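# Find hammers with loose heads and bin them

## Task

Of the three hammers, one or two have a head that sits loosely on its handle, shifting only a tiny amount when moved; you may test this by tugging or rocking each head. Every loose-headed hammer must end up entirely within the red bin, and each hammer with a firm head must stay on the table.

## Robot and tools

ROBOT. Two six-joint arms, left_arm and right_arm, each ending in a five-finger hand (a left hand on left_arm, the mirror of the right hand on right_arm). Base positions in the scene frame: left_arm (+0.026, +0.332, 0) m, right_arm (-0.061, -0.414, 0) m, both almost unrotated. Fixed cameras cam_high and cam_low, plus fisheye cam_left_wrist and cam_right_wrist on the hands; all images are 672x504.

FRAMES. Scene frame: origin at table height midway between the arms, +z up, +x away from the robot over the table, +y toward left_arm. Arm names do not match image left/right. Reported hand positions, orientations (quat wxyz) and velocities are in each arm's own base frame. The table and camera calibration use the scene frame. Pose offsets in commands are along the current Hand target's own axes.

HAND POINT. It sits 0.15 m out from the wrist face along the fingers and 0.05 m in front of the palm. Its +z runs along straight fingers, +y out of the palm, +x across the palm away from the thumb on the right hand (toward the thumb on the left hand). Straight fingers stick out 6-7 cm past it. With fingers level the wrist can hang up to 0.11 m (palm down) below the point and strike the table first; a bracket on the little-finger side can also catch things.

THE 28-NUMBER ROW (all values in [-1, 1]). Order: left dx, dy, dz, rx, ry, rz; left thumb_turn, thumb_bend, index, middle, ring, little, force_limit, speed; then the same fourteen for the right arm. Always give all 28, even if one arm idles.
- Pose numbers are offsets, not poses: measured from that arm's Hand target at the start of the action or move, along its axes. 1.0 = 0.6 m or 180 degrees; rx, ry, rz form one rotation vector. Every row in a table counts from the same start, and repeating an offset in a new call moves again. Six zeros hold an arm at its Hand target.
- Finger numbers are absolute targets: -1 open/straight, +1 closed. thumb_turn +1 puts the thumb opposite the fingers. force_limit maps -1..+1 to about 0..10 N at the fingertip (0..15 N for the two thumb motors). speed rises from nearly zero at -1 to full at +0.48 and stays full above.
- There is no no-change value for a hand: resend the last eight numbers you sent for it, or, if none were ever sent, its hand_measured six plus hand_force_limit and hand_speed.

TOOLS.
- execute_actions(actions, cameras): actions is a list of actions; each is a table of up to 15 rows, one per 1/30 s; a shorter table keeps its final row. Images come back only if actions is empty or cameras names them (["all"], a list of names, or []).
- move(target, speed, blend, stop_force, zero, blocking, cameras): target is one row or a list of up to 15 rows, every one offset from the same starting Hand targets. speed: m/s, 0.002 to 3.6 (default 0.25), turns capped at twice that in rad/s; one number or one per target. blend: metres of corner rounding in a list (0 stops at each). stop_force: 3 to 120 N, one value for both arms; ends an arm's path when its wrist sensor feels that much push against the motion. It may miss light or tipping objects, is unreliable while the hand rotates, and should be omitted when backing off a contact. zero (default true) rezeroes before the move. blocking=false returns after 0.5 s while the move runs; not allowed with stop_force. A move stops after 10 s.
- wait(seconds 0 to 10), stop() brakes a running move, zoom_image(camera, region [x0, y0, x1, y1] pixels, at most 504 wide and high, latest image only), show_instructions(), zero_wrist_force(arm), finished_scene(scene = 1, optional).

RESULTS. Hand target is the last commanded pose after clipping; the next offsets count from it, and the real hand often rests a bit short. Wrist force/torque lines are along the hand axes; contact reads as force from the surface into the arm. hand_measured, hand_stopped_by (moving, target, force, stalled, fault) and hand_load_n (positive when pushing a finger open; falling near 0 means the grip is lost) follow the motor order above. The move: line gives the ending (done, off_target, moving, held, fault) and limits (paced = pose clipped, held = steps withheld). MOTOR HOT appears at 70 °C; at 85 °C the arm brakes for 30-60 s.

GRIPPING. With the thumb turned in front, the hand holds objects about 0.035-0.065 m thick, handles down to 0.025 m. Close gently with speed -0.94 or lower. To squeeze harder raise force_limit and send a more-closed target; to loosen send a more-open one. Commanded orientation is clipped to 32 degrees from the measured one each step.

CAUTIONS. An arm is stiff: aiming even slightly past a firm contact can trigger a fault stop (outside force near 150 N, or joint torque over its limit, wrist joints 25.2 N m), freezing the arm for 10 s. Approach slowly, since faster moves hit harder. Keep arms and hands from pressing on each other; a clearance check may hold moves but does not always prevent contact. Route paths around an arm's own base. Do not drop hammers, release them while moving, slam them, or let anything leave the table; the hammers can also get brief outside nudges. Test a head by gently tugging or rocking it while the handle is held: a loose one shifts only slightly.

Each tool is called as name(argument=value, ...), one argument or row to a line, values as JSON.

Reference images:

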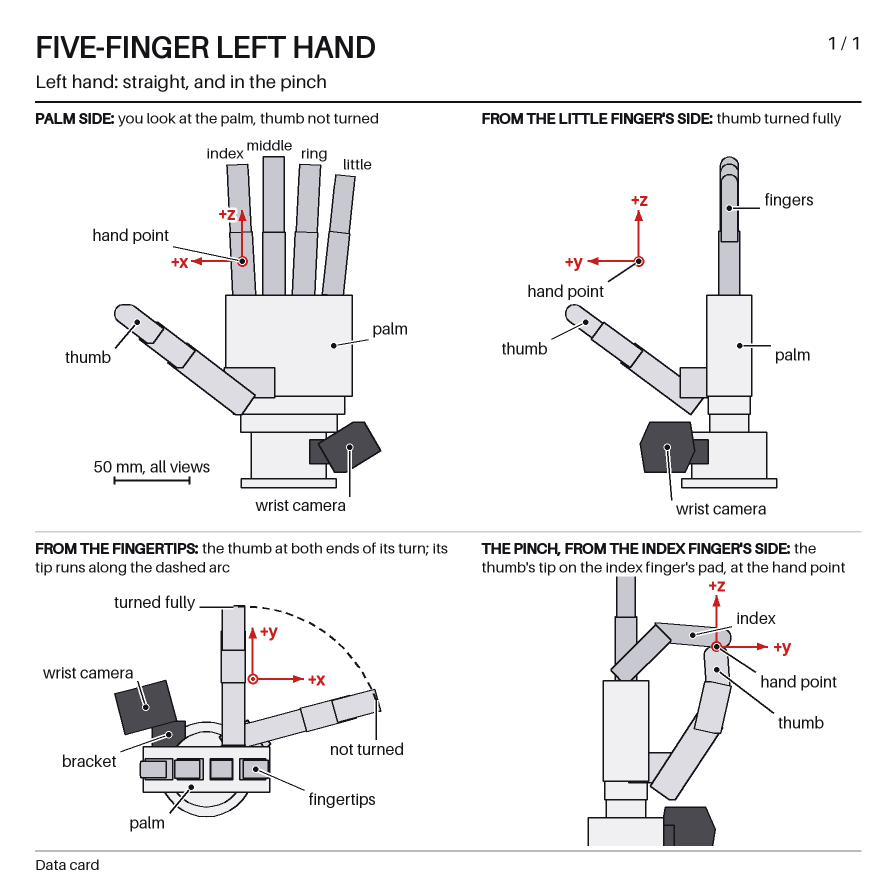

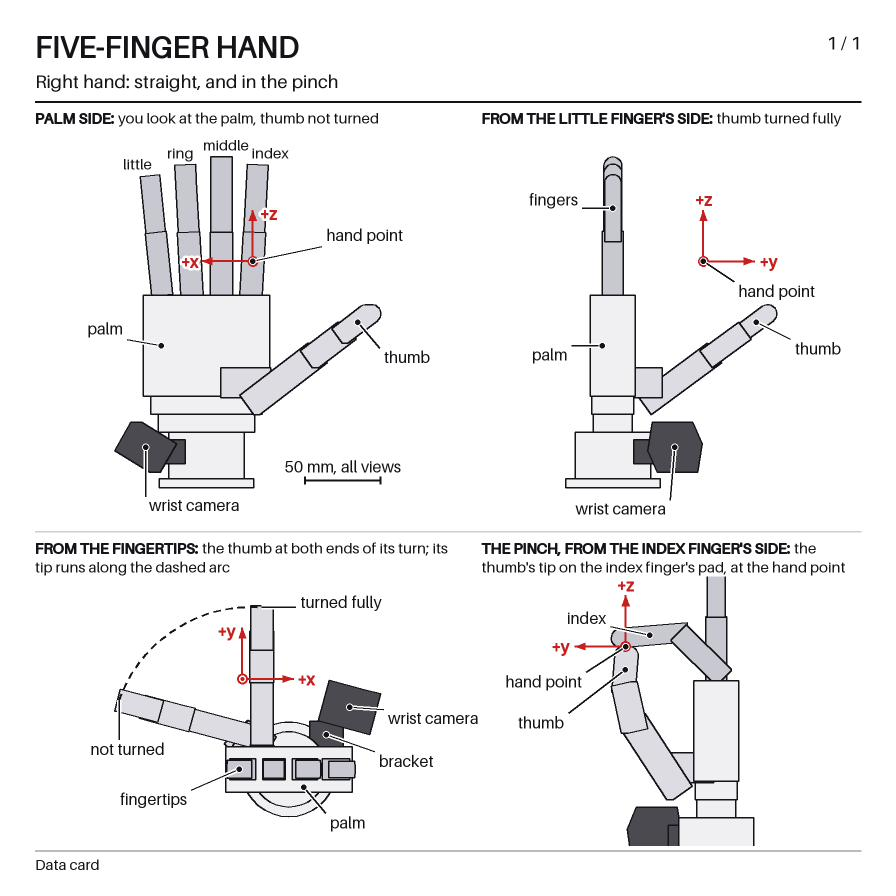

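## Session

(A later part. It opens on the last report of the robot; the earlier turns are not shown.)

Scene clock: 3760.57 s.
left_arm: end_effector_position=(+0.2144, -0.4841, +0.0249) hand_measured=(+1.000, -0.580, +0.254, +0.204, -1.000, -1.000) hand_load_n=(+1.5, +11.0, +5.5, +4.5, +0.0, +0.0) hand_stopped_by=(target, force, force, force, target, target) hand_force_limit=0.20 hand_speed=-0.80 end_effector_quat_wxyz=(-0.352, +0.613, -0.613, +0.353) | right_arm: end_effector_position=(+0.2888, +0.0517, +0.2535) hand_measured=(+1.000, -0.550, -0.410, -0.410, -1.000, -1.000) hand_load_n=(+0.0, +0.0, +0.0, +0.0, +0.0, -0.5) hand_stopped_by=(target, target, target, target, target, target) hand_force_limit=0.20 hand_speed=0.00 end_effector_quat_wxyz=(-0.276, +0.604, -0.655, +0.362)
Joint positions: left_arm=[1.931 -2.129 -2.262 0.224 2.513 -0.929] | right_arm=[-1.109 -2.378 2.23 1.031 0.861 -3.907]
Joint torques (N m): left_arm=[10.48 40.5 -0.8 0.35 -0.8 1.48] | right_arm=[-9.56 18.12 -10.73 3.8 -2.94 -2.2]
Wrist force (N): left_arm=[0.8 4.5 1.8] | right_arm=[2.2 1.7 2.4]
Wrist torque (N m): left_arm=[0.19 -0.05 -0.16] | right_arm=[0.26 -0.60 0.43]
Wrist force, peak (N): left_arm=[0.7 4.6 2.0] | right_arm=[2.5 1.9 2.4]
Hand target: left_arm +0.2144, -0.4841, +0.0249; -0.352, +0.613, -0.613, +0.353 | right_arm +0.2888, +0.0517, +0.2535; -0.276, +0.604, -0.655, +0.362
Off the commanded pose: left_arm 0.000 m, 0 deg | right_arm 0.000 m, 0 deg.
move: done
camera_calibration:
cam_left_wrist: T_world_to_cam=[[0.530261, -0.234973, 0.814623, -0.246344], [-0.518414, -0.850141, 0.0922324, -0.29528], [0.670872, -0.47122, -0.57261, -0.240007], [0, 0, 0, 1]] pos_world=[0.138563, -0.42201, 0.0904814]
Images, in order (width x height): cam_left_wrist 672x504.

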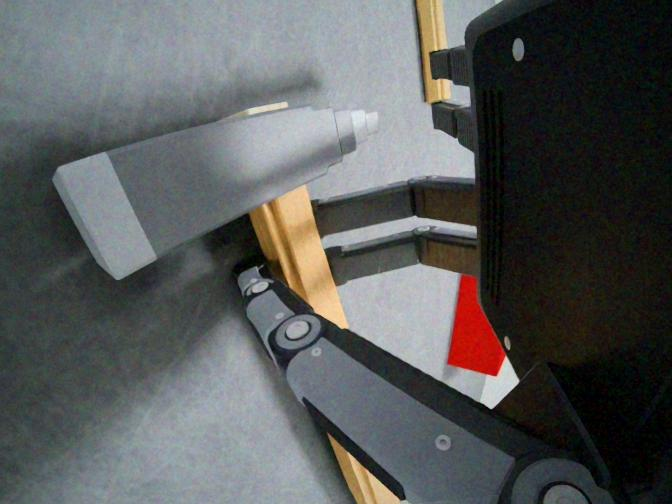

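move(
  target=[0, -0.01443, -0.00833, 0, 0, 0, 1, -0.48, 0.35, 0.35, -1, -1, 0.2, -0.8, 0, 0, 0, 0, 0, 0, 1, -0.55, -0.41, -0.41, -1, -1, 0.2, 0],
  speed=0.03,
  cameras=["cam_left_wrist"],
)

Scene clock: 3767.80 s.
left_arm: end_effector_position=(+0.2144, -0.4840, +0.0349) hand_measured=(+1.000, -0.580, +0.254, +0.204, -1.000, -1.000) hand_load_n=(+2.0, +11.0, +5.5, +4.5, +0.0, +0.0) hand_stopped_by=(target, force, force, force, target, target) hand_force_limit=0.20 hand_speed=-0.80 end_effector_quat_wxyz=(-0.353, +0.613, -0.613, +0.353) | right_arm: end_effector_position=(+0.2888, +0.0517, +0.2535) hand_measured=(+1.000, -0.550, -0.410, -0.410, -1.000, -1.000) hand_load_n=(+0.0, +0.0, +0.0, +0.0, +0.0, +0.0) hand_stopped_by=(target, target, target, target, target, target) hand_force_limit=0.20 hand_speed=0.00 end_effector_quat_wxyz=(-0.276, +0.604, -0.655, +0.362)
Joint positions: left_arm=[1.931 -2.1 -2.263 0.195 2.513 -0.928] | right_arm=[-1.109 -2.378 2.23 1.031 0.861 -3.907]
Joint torques (N m): left_arm=[10.72 41.1 0.81 0.27 -0.82 -0.66] | right_arm=[-9.79 17.59 -11.35 3.76 -3.14 -2.11]
Wrist force (N): left_arm=[0.8 4.4 2.3] | right_arm=[2.1 1.5 2.1]
Wrist torque (N m): left_arm=[0.16 -0.04 -0.19] | right_arm=[0.25 -0.58 0.41]
Wrist force, peak (N): left_arm=[1.1 4.7 2.1] | right_arm=[2.5 1.9 2.4]
Hand target: left_arm +0.2144, -0.4841, +0.0349; -0.352, +0.613, -0.613, +0.353 | right_arm +0.2888, +0.0517, +0.2535; -0.276, +0.604, -0.655, +0.362
Off the commanded pose: left_arm 0.000 m, 0 deg | right_arm 0.000 m, 0 deg.
move: done
camera_calibration:
cam_left_wrist: T_world_to_cam=[[0.530234, -0.235146, 0.814591, -0.254557], [-0.518493, -0.850107, 0.0920994, -0.296164], [0.670833, -0.471194, -0.572677, -0.234258], [0, 0, 0, 1]] pos_world=[0.138564, -0.42201, 0.100482]
Images, in order (width x height): cam_left_wrist 672x504.

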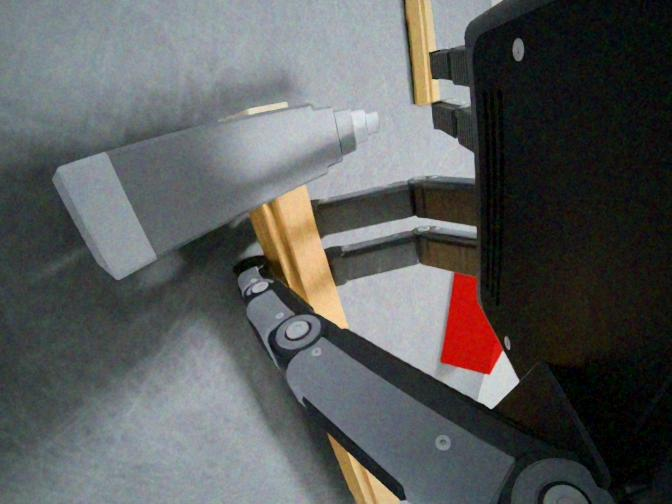

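move(
  target=[
    [0, -0.05, -0.029, 0, 0, 0, 1, -0.48, 0.35, 0.35, -1, -1, 0.2, -0.8, 0, 0, 0, 0, 0, 0, 1, -0.55, -0.41, -0.41, -1, -1, 0.2, 0],
    [0.0117, -0.1667, 0.1731, 0, 0, 0, 1, -0.48, 0.35, 0.35, -1, -1, 0.2, -0.8, 0, 0, 0, 0, 0, 0, 1, -0.55, -0.41, -0.41, -1, -1, 0.2, 0],
  ],
  speed=0.08,
  cameras=["cam_high", "cam_left_wrist"],
)

Scene clock: 3799.97 s.
left_arm: end_effector_position=(+0.3544, -0.4909, +0.0692) hand_measured=(+1.000, -0.580, +0.254, +0.204, -1.000, -1.000) hand_load_n=(+2.0, +10.5, +5.5, +4.5, +0.0, +0.0) hand_stopped_by=(target, force, force, force, target, target) hand_force_limit=0.20 hand_speed=-0.80 end_effector_quat_wxyz=(-0.352, +0.613, -0.613, +0.353) | right_arm: end_effector_position=(+0.2888, +0.0517, +0.2535) hand_measured=(+1.000, -0.550, -0.410, -0.410, -1.000, -1.000) hand_load_n=(+0.0, +0.0, +0.0, +0.0, -0.5, +0.0) hand_stopped_by=(target, target, target, target, target, target) hand_force_limit=0.20 hand_speed=0.00 end_effector_quat_wxyz=(-0.276, +0.604, -0.655, +0.362)
Joint positions: left_arm=[2.197 -2.12 -2.117 0.314 2.347 -0.608] | right_arm=[-1.109 -2.378 2.23 1.031 0.861 -3.907]
Joint torques (N m): left_arm=[10.62 31.51 24.03 6.07 -1.36 2.23] | right_arm=[-9.7 15.6 -10.59 3.95 -3.29 -2.11]
Wrist force (N): left_arm=[0.5 4.5 1.9] | right_arm=[2.3 1.6 2.4]
Wrist torque (N m): left_arm=[0.18 -0.03 -0.20] | right_arm=[0.24 -0.62 0.43]
Wrist force, peak (N): left_arm=[0.8 5.5 2.6] | right_arm=[2.5 2.1 2.5]
Hand target: left_arm +0.3545, -0.4910, +0.0692; -0.352, +0.613, -0.613, +0.353 | right_arm +0.2888, +0.0517, +0.2535; -0.276, +0.604, -0.655, +0.362
Off the commanded pose: left_arm 0.000 m, 0 deg | right_arm 0.000 m, 0 deg.
move: done
camera_calibration:
cam_left_wrist: T_world_to_cam=[[0.530261, -0.234973, 0.814623, -0.358371], [-0.518414, -0.850141, 0.0922324, -0.232663], [0.670872, -0.47122, -0.57261, -0.311757], [0, 0, 0, 1]] pos_world=[0.278563, -0.42891, 0.134881]
Images, in order (width x height): cam_high 672x504, cam_left_wrist 672x504.

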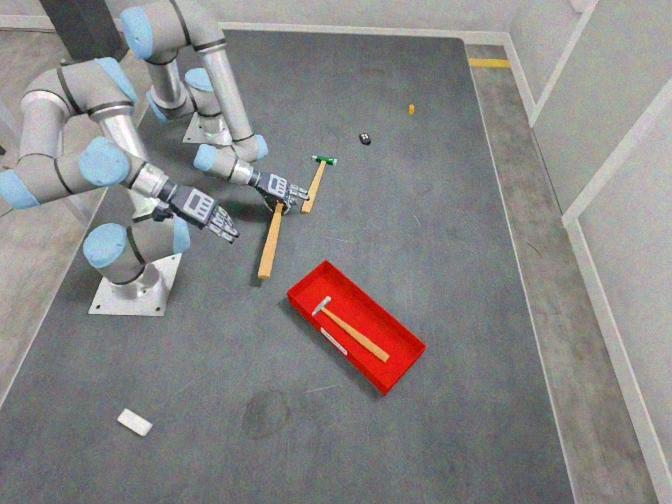

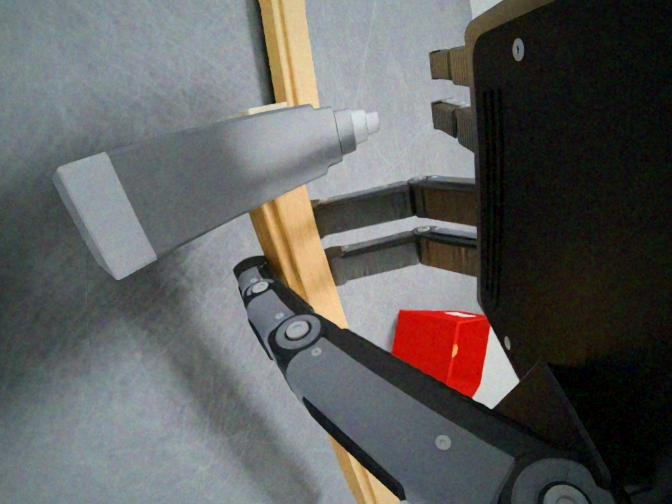

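move(
  target=[0, 0.0399, 0.02305, 0, 0, 0, 1, -0.48, 0.35, 0.35, -1, -1, 0.2, -0.8, 0, 0, 0, 0, 0, 0, 1, -0.55, -0.41, -0.41, -1, -1, 0.2, 0],
  speed=0.05,
)

move(
  target=[0, 0.0285, 0.01645, 0, 0, 0, 1, -0.48, 0.35, 0.35, -1, -1, 0.2, -0.8, 0, 0, 0, 0, 0, 0, 1, -0.55, -0.41, -0.41, -1, -1, 0.2, 0],
  speed=0.02,
  stop_force=5,
  cameras=["cam_left_wrist"],
)

Scene clock: 3816.13 s.
left_arm: end_effector_position=(+0.3544, -0.4910, +0.0416) hand_measured=(+1.000, -0.580, +0.254, +0.204, -1.000, -1.000) hand_load_n=(+2.0, +10.5, +5.0, +4.5, +0.0, +0.0) hand_stopped_by=(target, force, force, force, target, target) hand_force_limit=0.20 hand_speed=-0.80 end_effector_quat_wxyz=(-0.352, +0.613, -0.613, +0.353) | right_arm: end_effector_position=(+0.2888, +0.0517, +0.2535) hand_measured=(+1.000, -0.550, -0.410, -0.410, -1.000, -1.000) hand_load_n=(+0.0, +0.0, +0.0, +0.0, -0.5, +0.0) hand_stopped_by=(target, target, target, target, target, target) hand_force_limit=0.20 hand_speed=0.00 end_effector_quat_wxyz=(-0.276, +0.604, -0.655, +0.362)
Joint positions: left_arm=[2.197 -2.189 -2.117 0.383 2.347 -0.608] | right_arm=[-1.109 -2.378 2.23 1.031 0.861 -3.907]
Joint torques (N m): left_arm=[-12.97 33.1 23.55 6.04 3.56 1.33] | right_arm=[-9.99 13.71 -9.7 3.61 -3.25 -2.39]
Wrist force (N): left_arm=[0.5 4.8 1.8] | right_arm=[2.5 1.7 2.2]
Wrist torque (N m): left_arm=[0.24 -0.02 -0.21] | right_arm=[0.27 -0.64 0.45]
Wrist force, peak (N): left_arm=[0.3 5.1 2.4] | right_arm=[2.5 2.1 2.2]
Hand target: left_arm +0.3544, -0.4910, +0.0416; -0.352, +0.613, -0.613, +0.353 | right_arm +0.2888, +0.0517, +0.2535; -0.276, +0.604, -0.655, +0.362
Off the commanded pose: left_arm 0.000 m, 0 deg | right_arm 0.000 m, 0 deg.
move: done

Scene clock: 3817.97 s.
left_arm: end_effector_position=(+0.3544, -0.4910, +0.0218) hand_measured=(+1.000, -0.580, +0.254, +0.204, -1.000, -1.000) hand_load_n=(+1.5, +9.0, +8.5, +6.5, +0.0, +0.0) hand_stopped_by=(target, force, force, force, target, target) hand_force_limit=0.20 hand_speed=-0.80 end_effector_quat_wxyz=(-0.352, +0.613, -0.613, +0.353) | right_arm: end_effector_position=(+0.2888, +0.0517, +0.2535) hand_measured=(+1.000, -0.550, -0.410, -0.410, -1.000, -1.000) hand_load_n=(+0.0, +0.0, +0.0, -0.5, +0.0, +0.0) hand_stopped_by=(target, target, target, target, target, target) hand_force_limit=0.20 hand_speed=0.00 end_effector_quat_wxyz=(-0.276, +0.604, -0.655, +0.362)
Joint positions: left_arm=[2.197 -2.239 -2.114 0.43 2.347 -0.609] | right_arm=[-1.109 -2.378 2.23 1.031 0.861 -3.907]
Joint torques (N m): left_arm=[-14.17 31.73 20.91 5.59 2.6 0.46] | right_arm=[-10.11 14.15 -10.54 3.86 -3.15 -2.44]
Wrist force (N): left_arm=[0.9 1.2 1.1] | right_arm=[2.1 1.5 2.3]
Wrist torque (N m): left_arm=[-0.09 -0.05 -0.20] | right_arm=[0.25 -0.59 0.42]
Wrist force, peak (N): left_arm=[0.2 4.7 2.3] | right_arm=[2.5 1.9 2.3]
Hand target: left_arm +0.3544, -0.4910, +0.0218; -0.352, +0.613, -0.613, +0.353 | right_arm +0.2888, +0.0517, +0.2535; -0.276, +0.604, -0.655, +0.362
Off the commanded pose: left_arm 0.000 m, 0 deg | right_arm 0.000 m, 0 deg.
move: done
camera_calibration:
cam_left_wrist: T_world_to_cam=[[0.530261, -0.234973, 0.814623, -0.319705], [-0.518414, -0.850141, 0.0922324, -0.228343], [0.670872, -0.47122, -0.57261, -0.338831], [0, 0, 0, 1]] pos_world=[0.278463, -0.42891, 0.0874814]
Images, in order (width x height): cam_left_wrist 672x504.

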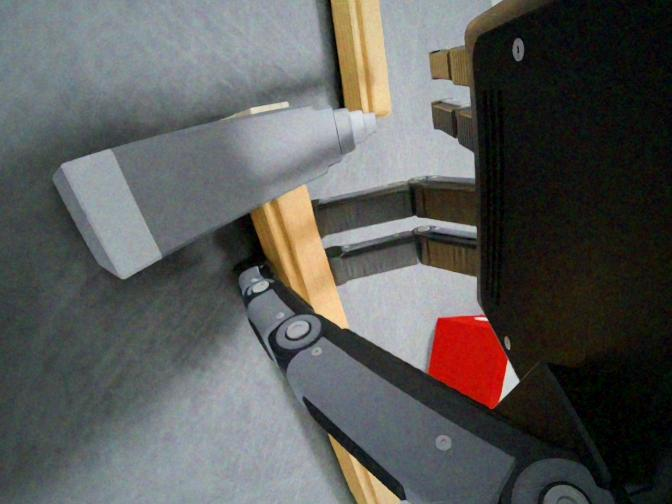

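execute_actions(
  actions=[],
  cameras=["cam_high","cam_low"],
)

zoom_image(
  camera="cam_high",
  region=[240, 140, 350, 290],
)

zoom_image(
  camera="cam_low",
  region=[150, 100, 450, 300],
)

Scene clock: 3839.13 s.
left_arm: end_effector_position=(+0.3544, -0.4910, +0.0218) hand_measured=(+1.000, -0.580, +0.254, +0.204, -1.000, -1.000) hand_load_n=(+1.5, +9.0, +8.5, +6.0, -0.5, +0.0) hand_stopped_by=(target, force, force, force, target, target) hand_force_limit=0.20 hand_speed=-0.80 end_effector_quat_wxyz=(-0.352, +0.613, -0.613, +0.353) | right_arm: end_effector_position=(+0.2888, +0.0517, +0.2535) hand_measured=(+1.000, -0.550, -0.410, -0.410, -1.000, -1.000) hand_load_n=(+0.0, +0.0, +0.0, +0.0, -0.5, +0.0) hand_stopped_by=(target, target, target, target, target, target) hand_force_limit=0.20 hand_speed=0.00 end_effector_quat_wxyz=(-0.276, +0.604, -0.655, +0.362)
Joint positions: left_arm=[2.197 -2.239 -2.114 0.43 2.347 -0.608] | right_arm=[-1.109 -2.378 2.23 1.031 0.861 -3.907]
Joint velocities: within noise
Joint torques (N m): left_arm=[-14.13 32.03 19.12 5.56 -1.19 1.35] | right_arm=[-8.9 11.11 -9.86 4.1 -3.27 -2.31]
Motor temperatures (°C): left_arm=[28 30 27 35 33 33] | right_arm=[27 31 27 35 34 31]
Wrist force (N): left_arm=[0.6 1.2 1.4] | right_arm=[2.3 1.7 2.5]
Wrist torque (N m): left_arm=[-0.10 0.01 -0.21] | right_arm=[0.26 -0.62 0.44]
Wrist force, peak (N): left_arm=[0.8 1.7 1.4] | right_arm=[2.6 1.5 2.5]
Hand target: left_arm +0.3544, -0.4910, +0.0218; -0.352, +0.613, -0.613, +0.353 | right_arm +0.2888, +0.0517, +0.2535; -0.276, +0.604, -0.655, +0.362
Off the commanded pose: left_arm 0.000 m, 0 deg | right_arm 0.000 m, 0 deg.
Images, in order (width x height): cam_high 672x504, cam_low 672x504.

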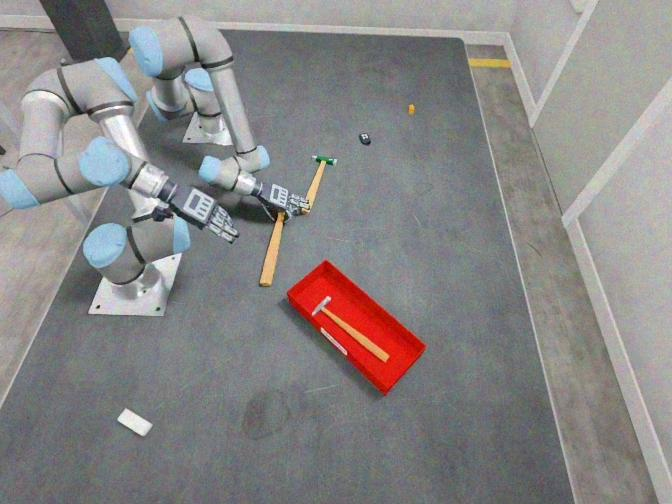

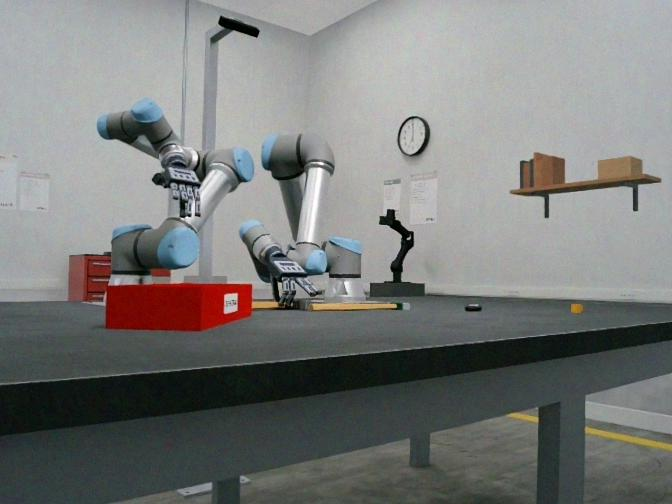

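Scaled by 3.360.

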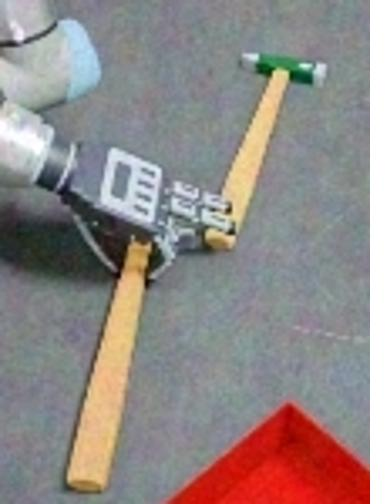

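Scaled by 1.680.

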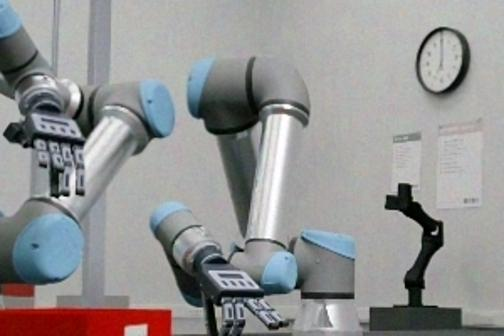

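move(
  target=[0, 0, 0, 0, 0, 0, 1, -0.62, 0.1, 0.1, -1, -1, 0.2, -0.8, 0, 0, 0, 0, 0, 0, 1, -0.55, -0.41, -0.41, -1, -1, 0.2, 0],
  speed=0.02,
)

move(
  target=[0, -0.0026, -0.0015, 0, 0, 0, 1, -0.7, -0.4, -0.4, -1, -1, 0.2, -0.5, 0, 0, 0, 0, 0, 0, 1, -0.55, -0.41, -0.41, -1, -1, 0.2, 0],
  speed=0.02,
  cameras=["cam_left_wrist"],
)

Scene clock: 3853.43 s.
left_arm: end_effector_position=(+0.3544, -0.4910, +0.0218) hand_measured=(+1.000, -0.620, +0.100, +0.100, -1.000, -1.000) hand_load_n=(+0.0, +0.0, +0.0, +0.0, +0.0, +0.0) hand_stopped_by=(target, target, target, target, target, target) hand_force_limit=0.20 hand_speed=-0.80 end_effector_quat_wxyz=(-0.352, +0.613, -0.613, +0.353) | right_arm: end_effector_position=(+0.2888, +0.0517, +0.2535) hand_measured=(+1.000, -0.550, -0.410, -0.410, -1.000, -1.000) hand_load_n=(+0.0, +0.0, +0.0, +0.0, +0.0, +0.0) hand_stopped_by=(target, target, target, target, target, target) hand_force_limit=0.20 hand_speed=0.00 end_effector_quat_wxyz=(-0.276, +0.604, -0.655, +0.362)
Joint positions: left_arm=[2.197 -2.239 -2.114 0.43 2.347 -0.608] | right_arm=[-1.109 -2.378 2.23 1.031 0.861 -3.907]
Joint torques (N m): left_arm=[-11.91 34.25 17.49 4.26 -1.24 1.35] | right_arm=[-11.27 11.82 -10.87 3.91 -3.12 -2.04]
Wrist force (N): left_arm=[0.6 -0.1 0.1] | right_arm=[2.3 2.1 2.1]
Wrist torque (N m): left_arm=[-0.05 -0.02 -0.15] | right_arm=[0.34 -0.62 0.45]
Wrist force, peak (N): left_arm=[0.5 2.8 1.1] | right_arm=[2.6 1.7 2.5]
Hand target: left_arm +0.3544, -0.4910, +0.0218; -0.352, +0.613, -0.613, +0.353 | right_arm +0.2888, +0.0517, +0.2535; -0.276, +0.604, -0.655, +0.362
Off the commanded pose: left_arm 0.000 m, 0 deg | right_arm 0.000 m, 0 deg.
move: done

Scene clock: 3854.13 s.
left_arm: end_effector_position=(+0.3544, -0.4910, +0.0236) hand_measured=(+1.000, -0.700, -0.400, -0.400, -1.000, -1.000) hand_load_n=(+0.5, +0.0, +0.0, +0.0, +0.0, +0.0) hand_stopped_by=(target, target, target, target, target, target) hand_force_limit=0.20 hand_speed=-0.50 end_effector_quat_wxyz=(-0.352, +0.613, -0.613, +0.353) | right_arm: end_effector_position=(+0.2888, +0.0517, +0.2535) hand_measured=(+1.000, -0.550, -0.410, -0.410, -1.000, -1.000) hand_load_n=(+0.0, +0.0, +0.0, +0.0, +0.0, +0.0) hand_stopped_by=(target, target, target, target, target, target) hand_force_limit=0.20 hand_speed=0.00 end_effector_quat_wxyz=(-0.276, +0.604, -0.655, +0.362)
Joint positions: left_arm=[2.197 -2.235 -2.114 0.426 2.347 -0.608] | right_arm=[-1.109 -2.378 2.23 1.031 0.861 -3.907]
Joint torques (N m): left_arm=[-7.64 43.9 -1.7 -0.47 -1.54 1.35] | right_arm=[-9.75 11.47 -10.07 3.91 -3.31 -2.29]
Wrist force (N): left_arm=[0.6 -0.1 0.1] | right_arm=[2.3 1.6 2.2]
Wrist torque (N m): left_arm=[-0.07 -0.02 -0.15] | right_arm=[0.28 -0.62 0.44]
Wrist force, peak (N): left_arm=[0.6 -7.2 0.7] | right_arm=[2.3 2.0 2.4]
Hand target: left_arm +0.3544, -0.4910, +0.0236; -0.352, +0.613, -0.613, +0.353 | right_arm +0.2888, +0.0517, +0.2535; -0.276, +0.604, -0.655, +0.362
Off the commanded pose: left_arm 0.000 m, 0 deg | right_arm 0.000 m, 0 deg.
move: done
camera_calibration:
cam_left_wrist: T_world_to_cam=[[0.530261, -0.234973, 0.814623, -0.32109], [-0.518414, -0.850141, 0.0922324, -0.2285], [0.670872, -0.47122, -0.57261, -0.337858], [0, 0, 0, 1]] pos_world=[0.278463, -0.42891, 0.0891814]
Images, in order (width x height): cam_left_wrist 672x504.

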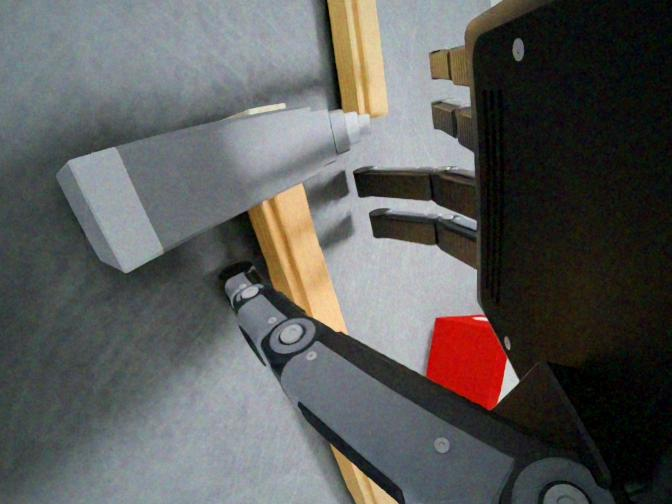

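move(
  target=[0, -0.1299, -0.075, 0, 0, 0, -1, -1, 0, -1, -1, -1, 0, 0, 0, 0, 0, 0, 0, 0, 1, -0.55, -0.41, -0.41, -1, -1, 0.2, 0],
  speed=0.12,
  cameras=["cam_high", "cam_left_wrist"],
)

zoom_image(
  camera="cam_high",
  region=[240, 140, 350, 290],
)

Scene clock: 3864.23 s.
left_arm: end_effector_position=(+0.3546, -0.4909, +0.1136) hand_measured=(-1.000, -1.000, +0.000, -1.000, -1.000, -1.000) hand_load_n=(+0.0, +0.0, +0.0, +0.0, +0.0, +0.0) hand_stopped_by=(target, target, target, target, target, target) hand_force_limit=0.00 hand_speed=0.00 end_effector_quat_wxyz=(-0.352, +0.613, -0.613, +0.353) | right_arm: end_effector_position=(+0.2888, +0.0517, +0.2535) hand_measured=(+1.000, -0.550, -0.410, -0.410, -1.000, -1.000) hand_load_n=(+0.0, +0.5, +0.0, +0.0, +0.0, +0.0) hand_stopped_by=(target, target, target, target, target, target) hand_force_limit=0.20 hand_speed=0.00 end_effector_quat_wxyz=(-0.276, +0.604, -0.655, +0.362)
Joint positions: left_arm=[2.198 -2.015 -2.106 0.199 2.347 -0.608] | right_arm=[-1.109 -2.378 2.23 1.031 0.861 -3.907]
Joint torques (N m): left_arm=[10.59 39.23 24.56 -0.55 -1.08 -2.03] | right_arm=[-10.01 9.21 -10.69 3.94 -3.21 -2.31]
Wrist force (N): left_arm=[0.4 -0.1 0.0] | right_arm=[2.2 1.6 2.2]
Wrist torque (N m): left_arm=[-0.05 -0.01 -0.08] | right_arm=[0.27 -0.61 0.43]
Wrist force, peak (N): left_arm=[0.7 -0.9 -0.4] | right_arm=[2.7 2.0 2.1]
Hand target: left_arm +0.3546, -0.4909, +0.1136; -0.352, +0.613, -0.613, +0.353 | right_arm +0.2888, +0.0517, +0.2535; -0.276, +0.604, -0.655, +0.362
Off the commanded pose: left_arm 0.000 m, 0 deg | right_arm 0.000 m, 0 deg.
move: done
camera_calibration:
cam_left_wrist: T_world_to_cam=[[0.530316, -0.235011, 0.814577, -0.394588], [-0.518408, -0.850145, 0.0922275, -0.236648], [0.670834, -0.471193, -0.572677, -0.28649], [0, 0, 0, 1]] pos_world=[0.278763, -0.42891, 0.179181]
Images, in order (width x height): cam_high 672x504, cam_left_wrist 672x504.

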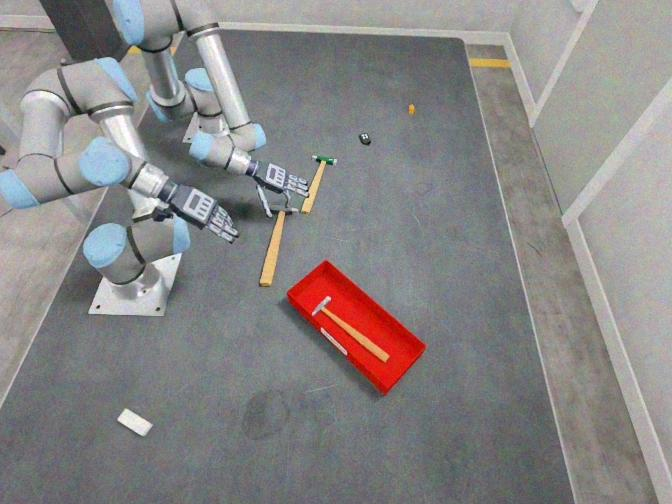

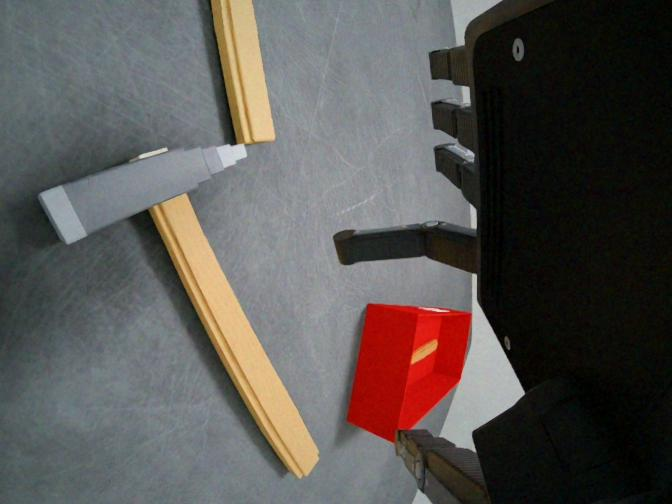

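Scaled by 3.360.

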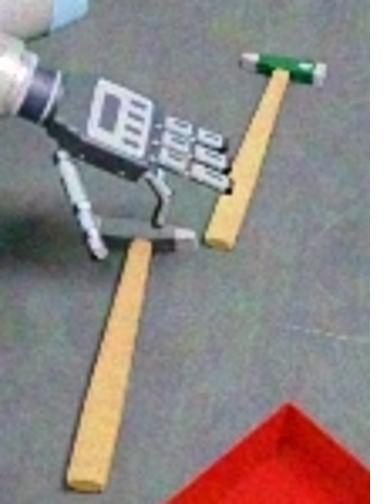

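move(
  target=[0, 0, 0, 0, 0, 0, -1, -1, 0, -1, -1, -1, 0, 0, -0.0486, -0.0489, 0.2035, 0.0339, -0.0269, 0.0113, 1, -0.55, -0.41, -0.41, -1, -1, 0.2, 0],
  speed=0.1,
  cameras=["cam_high", "cam_right_wrist"],
)

Scene clock: 3913.07 s.
left_arm: end_effector_position=(+0.3546, -0.4909, +0.1136) hand_measured=(-1.000, -1.000, +0.000, -1.000, -1.000, -1.000) hand_load_n=(-0.5, +0.0, +0.0, +0.0, +0.0, +0.0) hand_stopped_by=(target, target, target, target, target, target) hand_force_limit=0.00 hand_speed=0.00 end_effector_quat_wxyz=(-0.352, +0.613, -0.613, +0.353) | right_arm: end_effector_position=(+0.4070, +0.0631, +0.2034) hand_measured=(+1.000, -0.550, -0.410, -0.410, -1.000, -1.000) hand_load_n=(+0.0, +0.0, +0.0, +0.0, +0.0, +0.0) hand_stopped_by=(target, target, target, target, target, target) hand_force_limit=0.20 hand_speed=0.00 end_effector_quat_wxyz=(-0.341, +0.591, -0.633, +0.365)
Joint positions: left_arm=[2.198 -2.015 -2.106 0.199 2.347 -0.608] | right_arm=[-0.436 -1.928 2.173 0.309 1.254 -3.333]
Joint torques (N m): left_arm=[1.82 39.54 24.93 -0.47 2.97 -2.04] | right_arm=[7.88 6.66 -28.79 -2.47 2.56 2.03]
Wrist force (N): left_arm=[0.7 -0.1 0.2] | right_arm=[2.3 1.8 2.1]
Wrist torque (N m): left_arm=[-0.07 -0.04 -0.07] | right_arm=[0.31 -0.63 0.26]
Wrist force, peak (N): left_arm=[0.9 -0.1 -0.2] | right_arm=[2.5 1.6 2.6]
Hand target: left_arm +0.3546, -0.4909, +0.1136; -0.352, +0.613, -0.613, +0.353 | right_arm +0.4070, +0.0631, +0.2033; -0.341, +0.591, -0.633, +0.365
Off the commanded pose: left_arm 0.000 m, 0 deg | right_arm 0.000 m, 0 deg.
move: done
camera_calibration:
cam_right_wrist: T_world_to_cam=[[-0.513881, -0.262866, -0.816595, 0.388078], [-0.534499, 0.842658, 0.0651029, 0.149048], [0.670997, 0.469924, -0.573528, -0.0729983], [0, 0, 0, 1]] pos_world=[0.328074, 0.0107194, 0.265332]
Images, in order (width x height): cam_high 672x504, cam_right_wrist 672x504.

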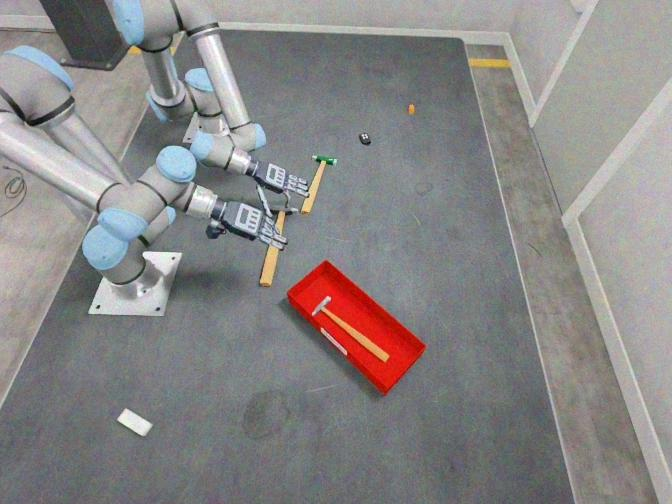

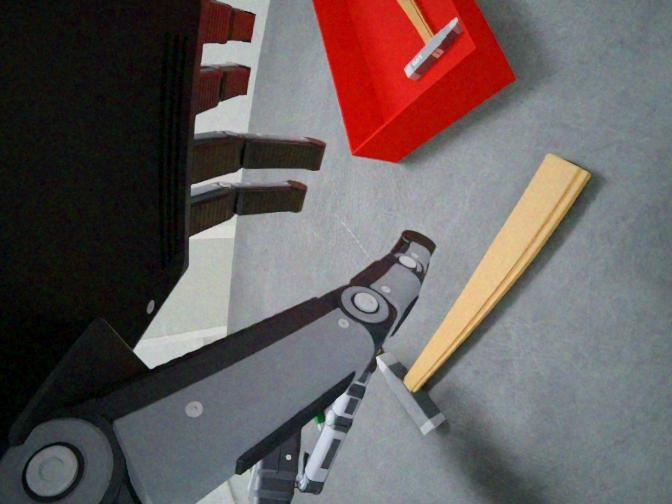

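move(
  target=[0, 0, 0, 0, 0, 0, -1, -1, 0, -1, -1, -1, 0, 0, 0, 0.2089, 0.1148, 0, 0, 0, 1, -0.55, -0.41, -0.41, -1, -1, 0.2, 0],
  speed=0.1,
  cameras=["cam_right_wrist"],
)

Scene clock: 3932.97 s.
left_arm: end_effector_position=(+0.3546, -0.4909, +0.1136) hand_measured=(-1.000, -1.000, +0.000, -1.000, -1.000, -1.000) hand_load_n=(+0.0, +0.0, +0.0, +0.0, +0.0, +0.0) hand_stopped_by=(target, target, target, target, target, target) hand_force_limit=0.00 hand_speed=0.00 end_effector_quat_wxyz=(-0.352, +0.613, -0.613, +0.353) | right_arm: end_effector_position=(+0.4040, +0.0632, +0.0604) hand_measured=(+1.000, -0.550, -0.410, -0.410, -1.000, -1.000) hand_load_n=(+0.0, +0.0, +0.0, +0.0, +0.0, +0.0) hand_stopped_by=(target, target, target, target, target, target) hand_force_limit=0.20 hand_speed=0.00 end_effector_quat_wxyz=(-0.341, +0.591, -0.633, +0.365)
Joint positions: left_arm=[2.198 -2.015 -2.106 0.199 2.347 -0.608] | right_arm=[-0.443 -1.725 2.45 -0.169 1.248 -3.336]
Joint torques (N m): left_arm=[-7.26 39.32 24.47 -0.49 3.06 -1.98] | right_arm=[8.46 2.57 -7.76 -2.55 2.21 1.71]
Wrist force (N): left_arm=[0.5 -0.2 -0.2] | right_arm=[2.4 1.8 2.0]
Wrist torque (N m): left_arm=[-0.06 -0.04 -0.07] | right_arm=[0.34 -0.65 0.31]
Wrist force, peak (N): left_arm=[0.8 -0.5 -0.1] | right_arm=[2.4 2.3 2.5]
Hand target: left_arm +0.3546, -0.4909, +0.1136; -0.352, +0.613, -0.613, +0.353 | right_arm +0.4040, +0.0632, +0.0604; -0.341, +0.591, -0.633, +0.365
Off the commanded pose: left_arm 0.000 m, 0 deg | right_arm 0.000 m, 0 deg.
move: done
camera_calibration:
cam_right_wrist: T_world_to_cam=[[-0.513881, -0.262866, -0.816595, 0.26979], [-0.534499, 0.842658, 0.0651029, 0.15667], [0.670997, 0.469924, -0.573528, -0.153047], [0, 0, 0, 1]] pos_world=[0.325074, 0.0108194, 0.122332]
Images, in order (width x height): cam_right_wrist 672x504.

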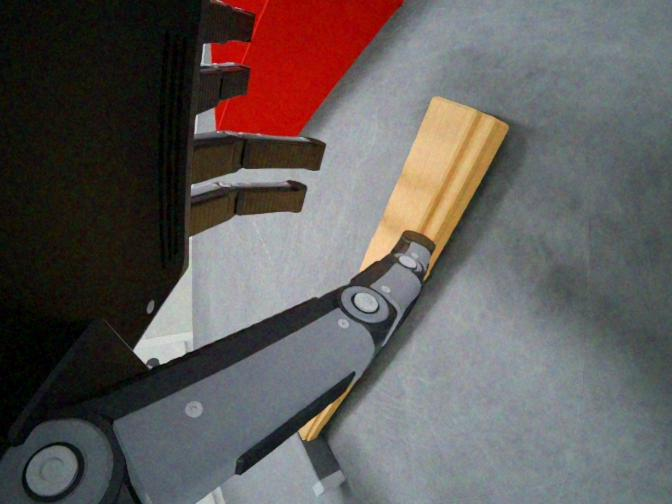

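move(
  target=[0, 0, 0, 0, 0, 0, -1, -1, 0, -1, -1, -1, 0, 0, 0, 0.0588, 0.0311, 0, 0, 0, 1, -0.55, -0.41, -0.41, -1, -1, 0.2, 0],
  speed=0.03,
  stop_force=6,
  cameras=["cam_right_wrist"],
)

Scene clock: 3943.87 s.
left_arm: end_effector_position=(+0.3546, -0.4909, +0.1136) hand_measured=(-1.000, -1.000, +0.000, -1.000, -1.000, -1.000) hand_load_n=(-0.5, +0.0, +0.0, -0.5, +0.0, +0.0) hand_stopped_by=(target, target, target, target, target, target) hand_force_limit=0.00 hand_speed=0.00 end_effector_quat_wxyz=(-0.352, +0.613, -0.613, +0.353) | right_arm: end_effector_position=(+0.4025, +0.0633, +0.0205) hand_measured=(+1.000, -0.550, -0.410, -0.410, -1.000, -1.000) hand_load_n=(+0.0, +0.0, +0.0, +0.0, +0.0, +0.0) hand_stopped_by=(target, target, target, target, target, target) hand_force_limit=0.20 hand_speed=0.00 end_effector_quat_wxyz=(-0.341, +0.591, -0.633, +0.365)
Joint positions: left_arm=[2.197 -2.015 -2.106 0.199 2.347 -0.608] | right_arm=[-0.446 -1.62 2.509 -0.333 1.246 -3.338]
Joint torques (N m): left_arm=[-11.31 39.09 24.92 -0.46 3.1 -1.87] | right_arm=[1.21 -0.63 -4.39 -2.42 -0.96 1.31]
Wrist force (N): left_arm=[0.4 -0.3 -0.1] | right_arm=[2.1 1.7 2.1]
Wrist torque (N m): left_arm=[-0.08 -0.02 -0.08] | right_arm=[0.31 -0.61 0.45]
Wrist force, peak (N): left_arm=[0.8 -0.5 0.0] | right_arm=[2.5 1.7 2.4]
Hand target: left_arm +0.3546, -0.4909, +0.1136; -0.352, +0.613, -0.613, +0.353 | right_arm +0.4025, +0.0633, +0.0205; -0.341, +0.591, -0.633, +0.365
Off the commanded pose: left_arm 0.000 m, 0 deg | right_arm 0.000 m, 0 deg.
move: done
camera_calibration:
cam_right_wrist: T_world_to_cam=[[-0.513881, -0.262866, -0.816595, 0.236463], [-0.534499, 0.842658, 0.0651029, 0.158382], [0.670997, 0.469924, -0.573528, -0.174971], [0, 0, 0, 1]] pos_world=[0.323574, 0.0109194, 0.0824324]
Images, in order (width x height): cam_right_wrist 672x504.

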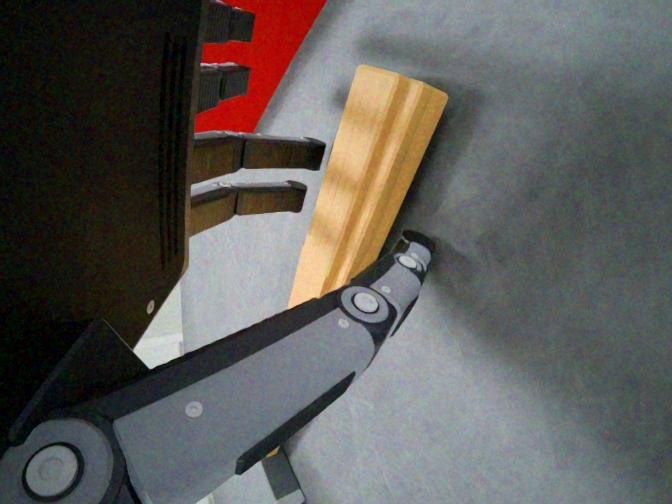

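move(
  target=[0, 0, 0, 0, 0, 0, -1, -1, 0, -1, -1, -1, 0, 0, 0, 0, 0, 0, 0, 0, 1, -0.55, 0.3, 0.3, -1, -1, -0.2, -0.8],
  speed=0.03,
  cameras=["cam_right_wrist"],
)

Scene clock: 3948.70 s.
left_arm: end_effector_position=(+0.3546, -0.4909, +0.1136) hand_measured=(-1.000, -1.000, +0.000, -1.000, -1.000, -1.000) hand_load_n=(+0.0, +0.0, +0.0, +0.0, +0.0, +0.0) hand_stopped_by=(target, target, target, target, target, target) hand_force_limit=0.00 hand_speed=0.00 end_effector_quat_wxyz=(-0.352, +0.613, -0.613, +0.353) | right_arm: end_effector_position=(+0.4025, +0.0633, +0.0205) hand_measured=(+1.000, -0.552, +0.012, +0.012, -1.000, -1.000) hand_load_n=(+1.0, +6.5, +5.0, +8.0, +0.0, +0.0) hand_stopped_by=(target, target, force, force, target, target) hand_force_limit=-0.20 hand_speed=-0.80 end_effector_quat_wxyz=(-0.341, +0.591, -0.633, +0.365)
Joint positions: left_arm=[2.197 -2.015 -2.106 0.199 2.347 -0.608] | right_arm=[-0.446 -1.62 2.509 -0.333 1.246 -3.338]
Joint torques (N m): left_arm=[-11.55 39.16 24.64 -0.47 3.08 -1.98] | right_arm=[6.37 -0.45 -5.05 -1.87 1.33 1.2]
Wrist force (N): left_arm=[0.5 -0.4 0.0] | right_arm=[2.5 1.6 2.6]
Wrist torque (N m): left_arm=[-0.08 -0.03 -0.07] | right_arm=[0.17 -0.54 0.47]
Wrist force, peak (N): left_arm=[0.9 -0.5 0.1] | right_arm=[2.9 1.8 2.5]
Hand target: left_arm +0.3546, -0.4909, +0.1136; -0.352, +0.613, -0.613, +0.353 | right_arm +0.4025, +0.0633, +0.0205; -0.341, +0.591, -0.633, +0.365
Off the commanded pose: left_arm 0.000 m, 0 deg | right_arm 0.000 m, 0 deg.
move: done
camera_calibration:
cam_right_wrist: T_world_to_cam=[[-0.513881, -0.262866, -0.816595, 0.236463], [-0.534499, 0.842658, 0.0651029, 0.158382], [0.670997, 0.469924, -0.573528, -0.174971], [0, 0, 0, 1]] pos_world=[0.323574, 0.0109194, 0.0824324]
Images, in order (width x height): cam_right_wrist 672x504.

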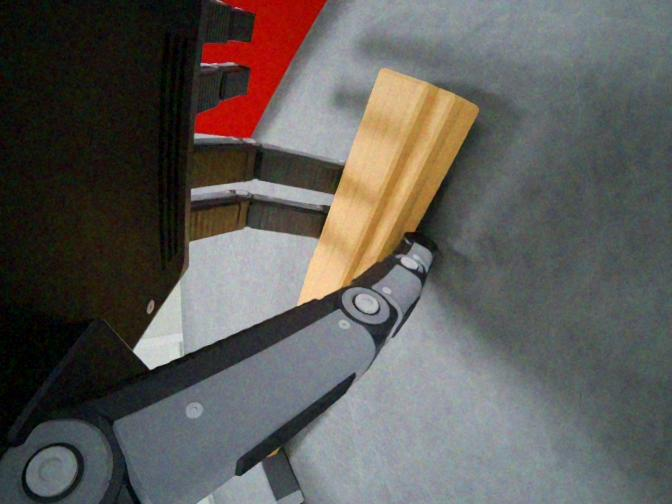

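move(
  target=[0, 0, 0, 0, 0, 0, -1, -1, 0, -1, -1, -1, 0, 0, 0, 0, 0, 0, 0, 0, 1, -0.5, 0.35, 0.35, -1, -1, 0.2, -0.8],
  speed=0.03,
  cameras=["cam_left_wrist"],
)

Scene clock: 3954.57 s.
left_arm: end_effector_position=(+0.3546, -0.4909, +0.1136) hand_measured=(-1.000, -1.000, +0.000, -1.000, -1.000, -1.000) hand_load_n=(+0.0, +0.5, +0.0, +0.0, +0.0, +0.0) hand_stopped_by=(target, target, target, target, target, target) hand_force_limit=0.00 hand_speed=0.00 end_effector_quat_wxyz=(-0.352, +0.613, -0.613, +0.353) | right_arm: end_effector_position=(+0.4025, +0.0633, +0.0205) hand_measured=(+1.000, -0.548, +0.026, +0.012, -1.000, -1.000) hand_load_n=(+1.0, +9.5, +13.0, +5.5, -0.5, +0.0) hand_stopped_by=(target, force, force, force, target, target) hand_force_limit=0.20 hand_speed=-0.80 end_effector_quat_wxyz=(-0.341, +0.591, -0.633, +0.365)
Joint positions: left_arm=[2.197 -2.015 -2.106 0.199 2.347 -0.608] | right_arm=[-0.446 -1.62 2.509 -0.333 1.246 -3.338]
Joint torques (N m): left_arm=[-11.87 38.78 24.73 -0.43 3.12 -1.86] | right_arm=[6.87 -1.75 -11.45 0.59 1.11 1.26]
Wrist force (N): left_arm=[0.4 -0.1 -0.1] | right_arm=[1.8 1.1 2.6]
Wrist torque (N m): left_arm=[-0.04 -0.02 -0.09] | right_arm=[0.12 -0.41 0.48]
Wrist force, peak (N): left_arm=[0.9 0.0 -0.1] | right_arm=[2.6 1.6 3.1]
Hand target: left_arm +0.3546, -0.4909, +0.1136; -0.352, +0.613, -0.613, +0.353 | right_arm +0.4025, +0.0633, +0.0205; -0.341, +0.591, -0.633, +0.365
Off the commanded pose: left_arm 0.000 m, 0 deg | right_arm 0.000 m, 0 deg.
move: done
camera_calibration:
cam_left_wrist: T_world_to_cam=[[0.530261, -0.234973, 0.814623, -0.394646], [-0.518414, -0.850141, 0.0922324, -0.236654], [0.670872, -0.47122, -0.57261, -0.286467], [0, 0, 0, 1]] pos_world=[0.278763, -0.42891, 0.179281]
Images, in order (width x height): cam_left_wrist 672x504.

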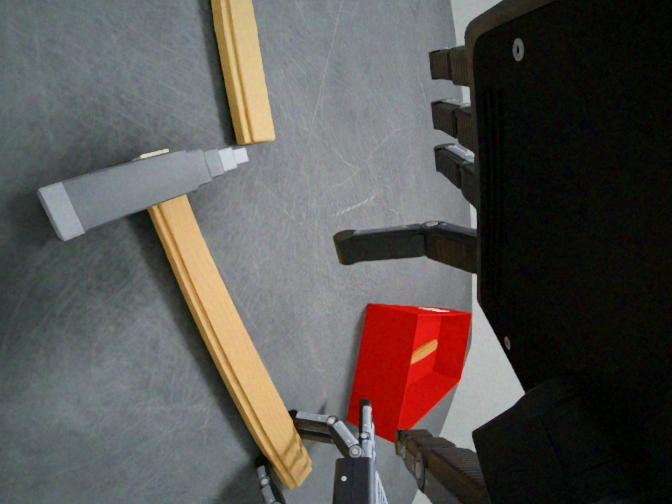

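move(
  target=[-0.0823, 0.1111, 0.0028, 0, 0, 0, -1, -1, 0, -1, -1, -1, 0, 0, 0, 0, 0, 0, 0, 0, 1, -0.5, 0.35, 0.35, -1, -1, 0.2, -0.8],
  speed=0.1,
  cameras=["cam_left_wrist", "cam_high"],
)

zoom_image(
  camera="cam_high",
  region=[240, 140, 350, 290],
)

Scene clock: 3971.50 s.
left_arm: end_effector_position=(+0.3226, -0.4416, +0.0551) hand_measured=(-1.000, -1.000, +0.000, -1.000, -1.000, -1.000) hand_load_n=(+0.0, +0.0, +0.0, +0.0, +0.0, +0.0) hand_stopped_by=(target, target, target, target, target, target) hand_force_limit=0.00 hand_speed=0.00 end_effector_quat_wxyz=(-0.352, +0.613, -0.613, +0.353) | right_arm: end_effector_position=(+0.4025, +0.0633, +0.0205) hand_measured=(+1.000, -0.548, +0.026, +0.012, -1.000, -1.000) hand_load_n=(+0.5, +9.5, +13.0, +5.5, +0.0, +0.0) hand_stopped_by=(target, force, force, force, target, target) hand_force_limit=0.20 hand_speed=-0.80 end_effector_quat_wxyz=(-0.341, +0.591, -0.633, +0.365)
Joint positions: left_arm=[2.205 -2.09 -2.282 0.454 2.342 -0.601] | right_arm=[-0.446 -1.62 2.509 -0.333 1.246 -3.338]
Joint torques (N m): left_arm=[10.88 24.32 -1.88 5.36 -1.73 2.31] | right_arm=[6.16 -3.21 -16.8 2.03 1.23 1.12]
Wrist force (N): left_arm=[0.6 -0.4 -0.3] | right_arm=[2.0 1.0 2.6]
Wrist torque (N m): left_arm=[-0.08 -0.05 -0.14] | right_arm=[0.10 -0.44 0.49]
Wrist force, peak (N): left_arm=[0.9 -1.0 -0.2] | right_arm=[2.0 1.2 2.9]
Hand target: left_arm +0.3226, -0.4416, +0.0551; -0.352, +0.613, -0.613, +0.353 | right_arm +0.4025, +0.0633, +0.0205; -0.341, +0.591, -0.633, +0.365
Off the commanded pose: left_arm 0.000 m, 0 deg | right_arm 0.000 m, 0 deg.
move: done
camera_calibration:
cam_left_wrist: T_world_to_cam=[[0.530261, -0.234973, 0.814623, -0.318385], [-0.518414, -0.850141, 0.0922324, -0.205988], [0.670872, -0.47122, -0.57261, -0.275199], [0, 0, 0, 1]] pos_world=[0.246663, -0.37961, 0.120781]
Images, in order (width x height): cam_high 672x504, cam_left_wrist 672x504.

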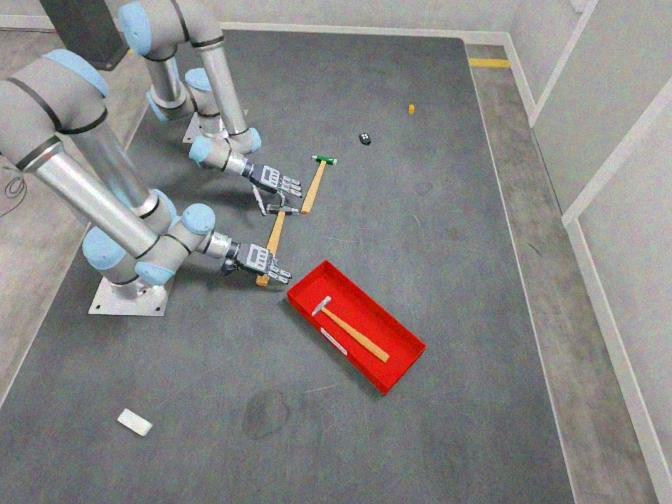

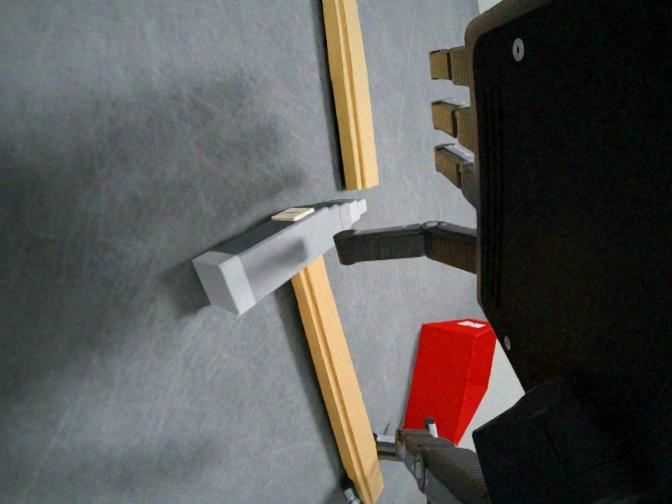

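Scaled by 3.360.

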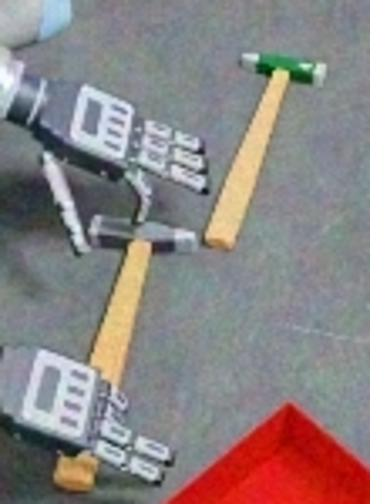

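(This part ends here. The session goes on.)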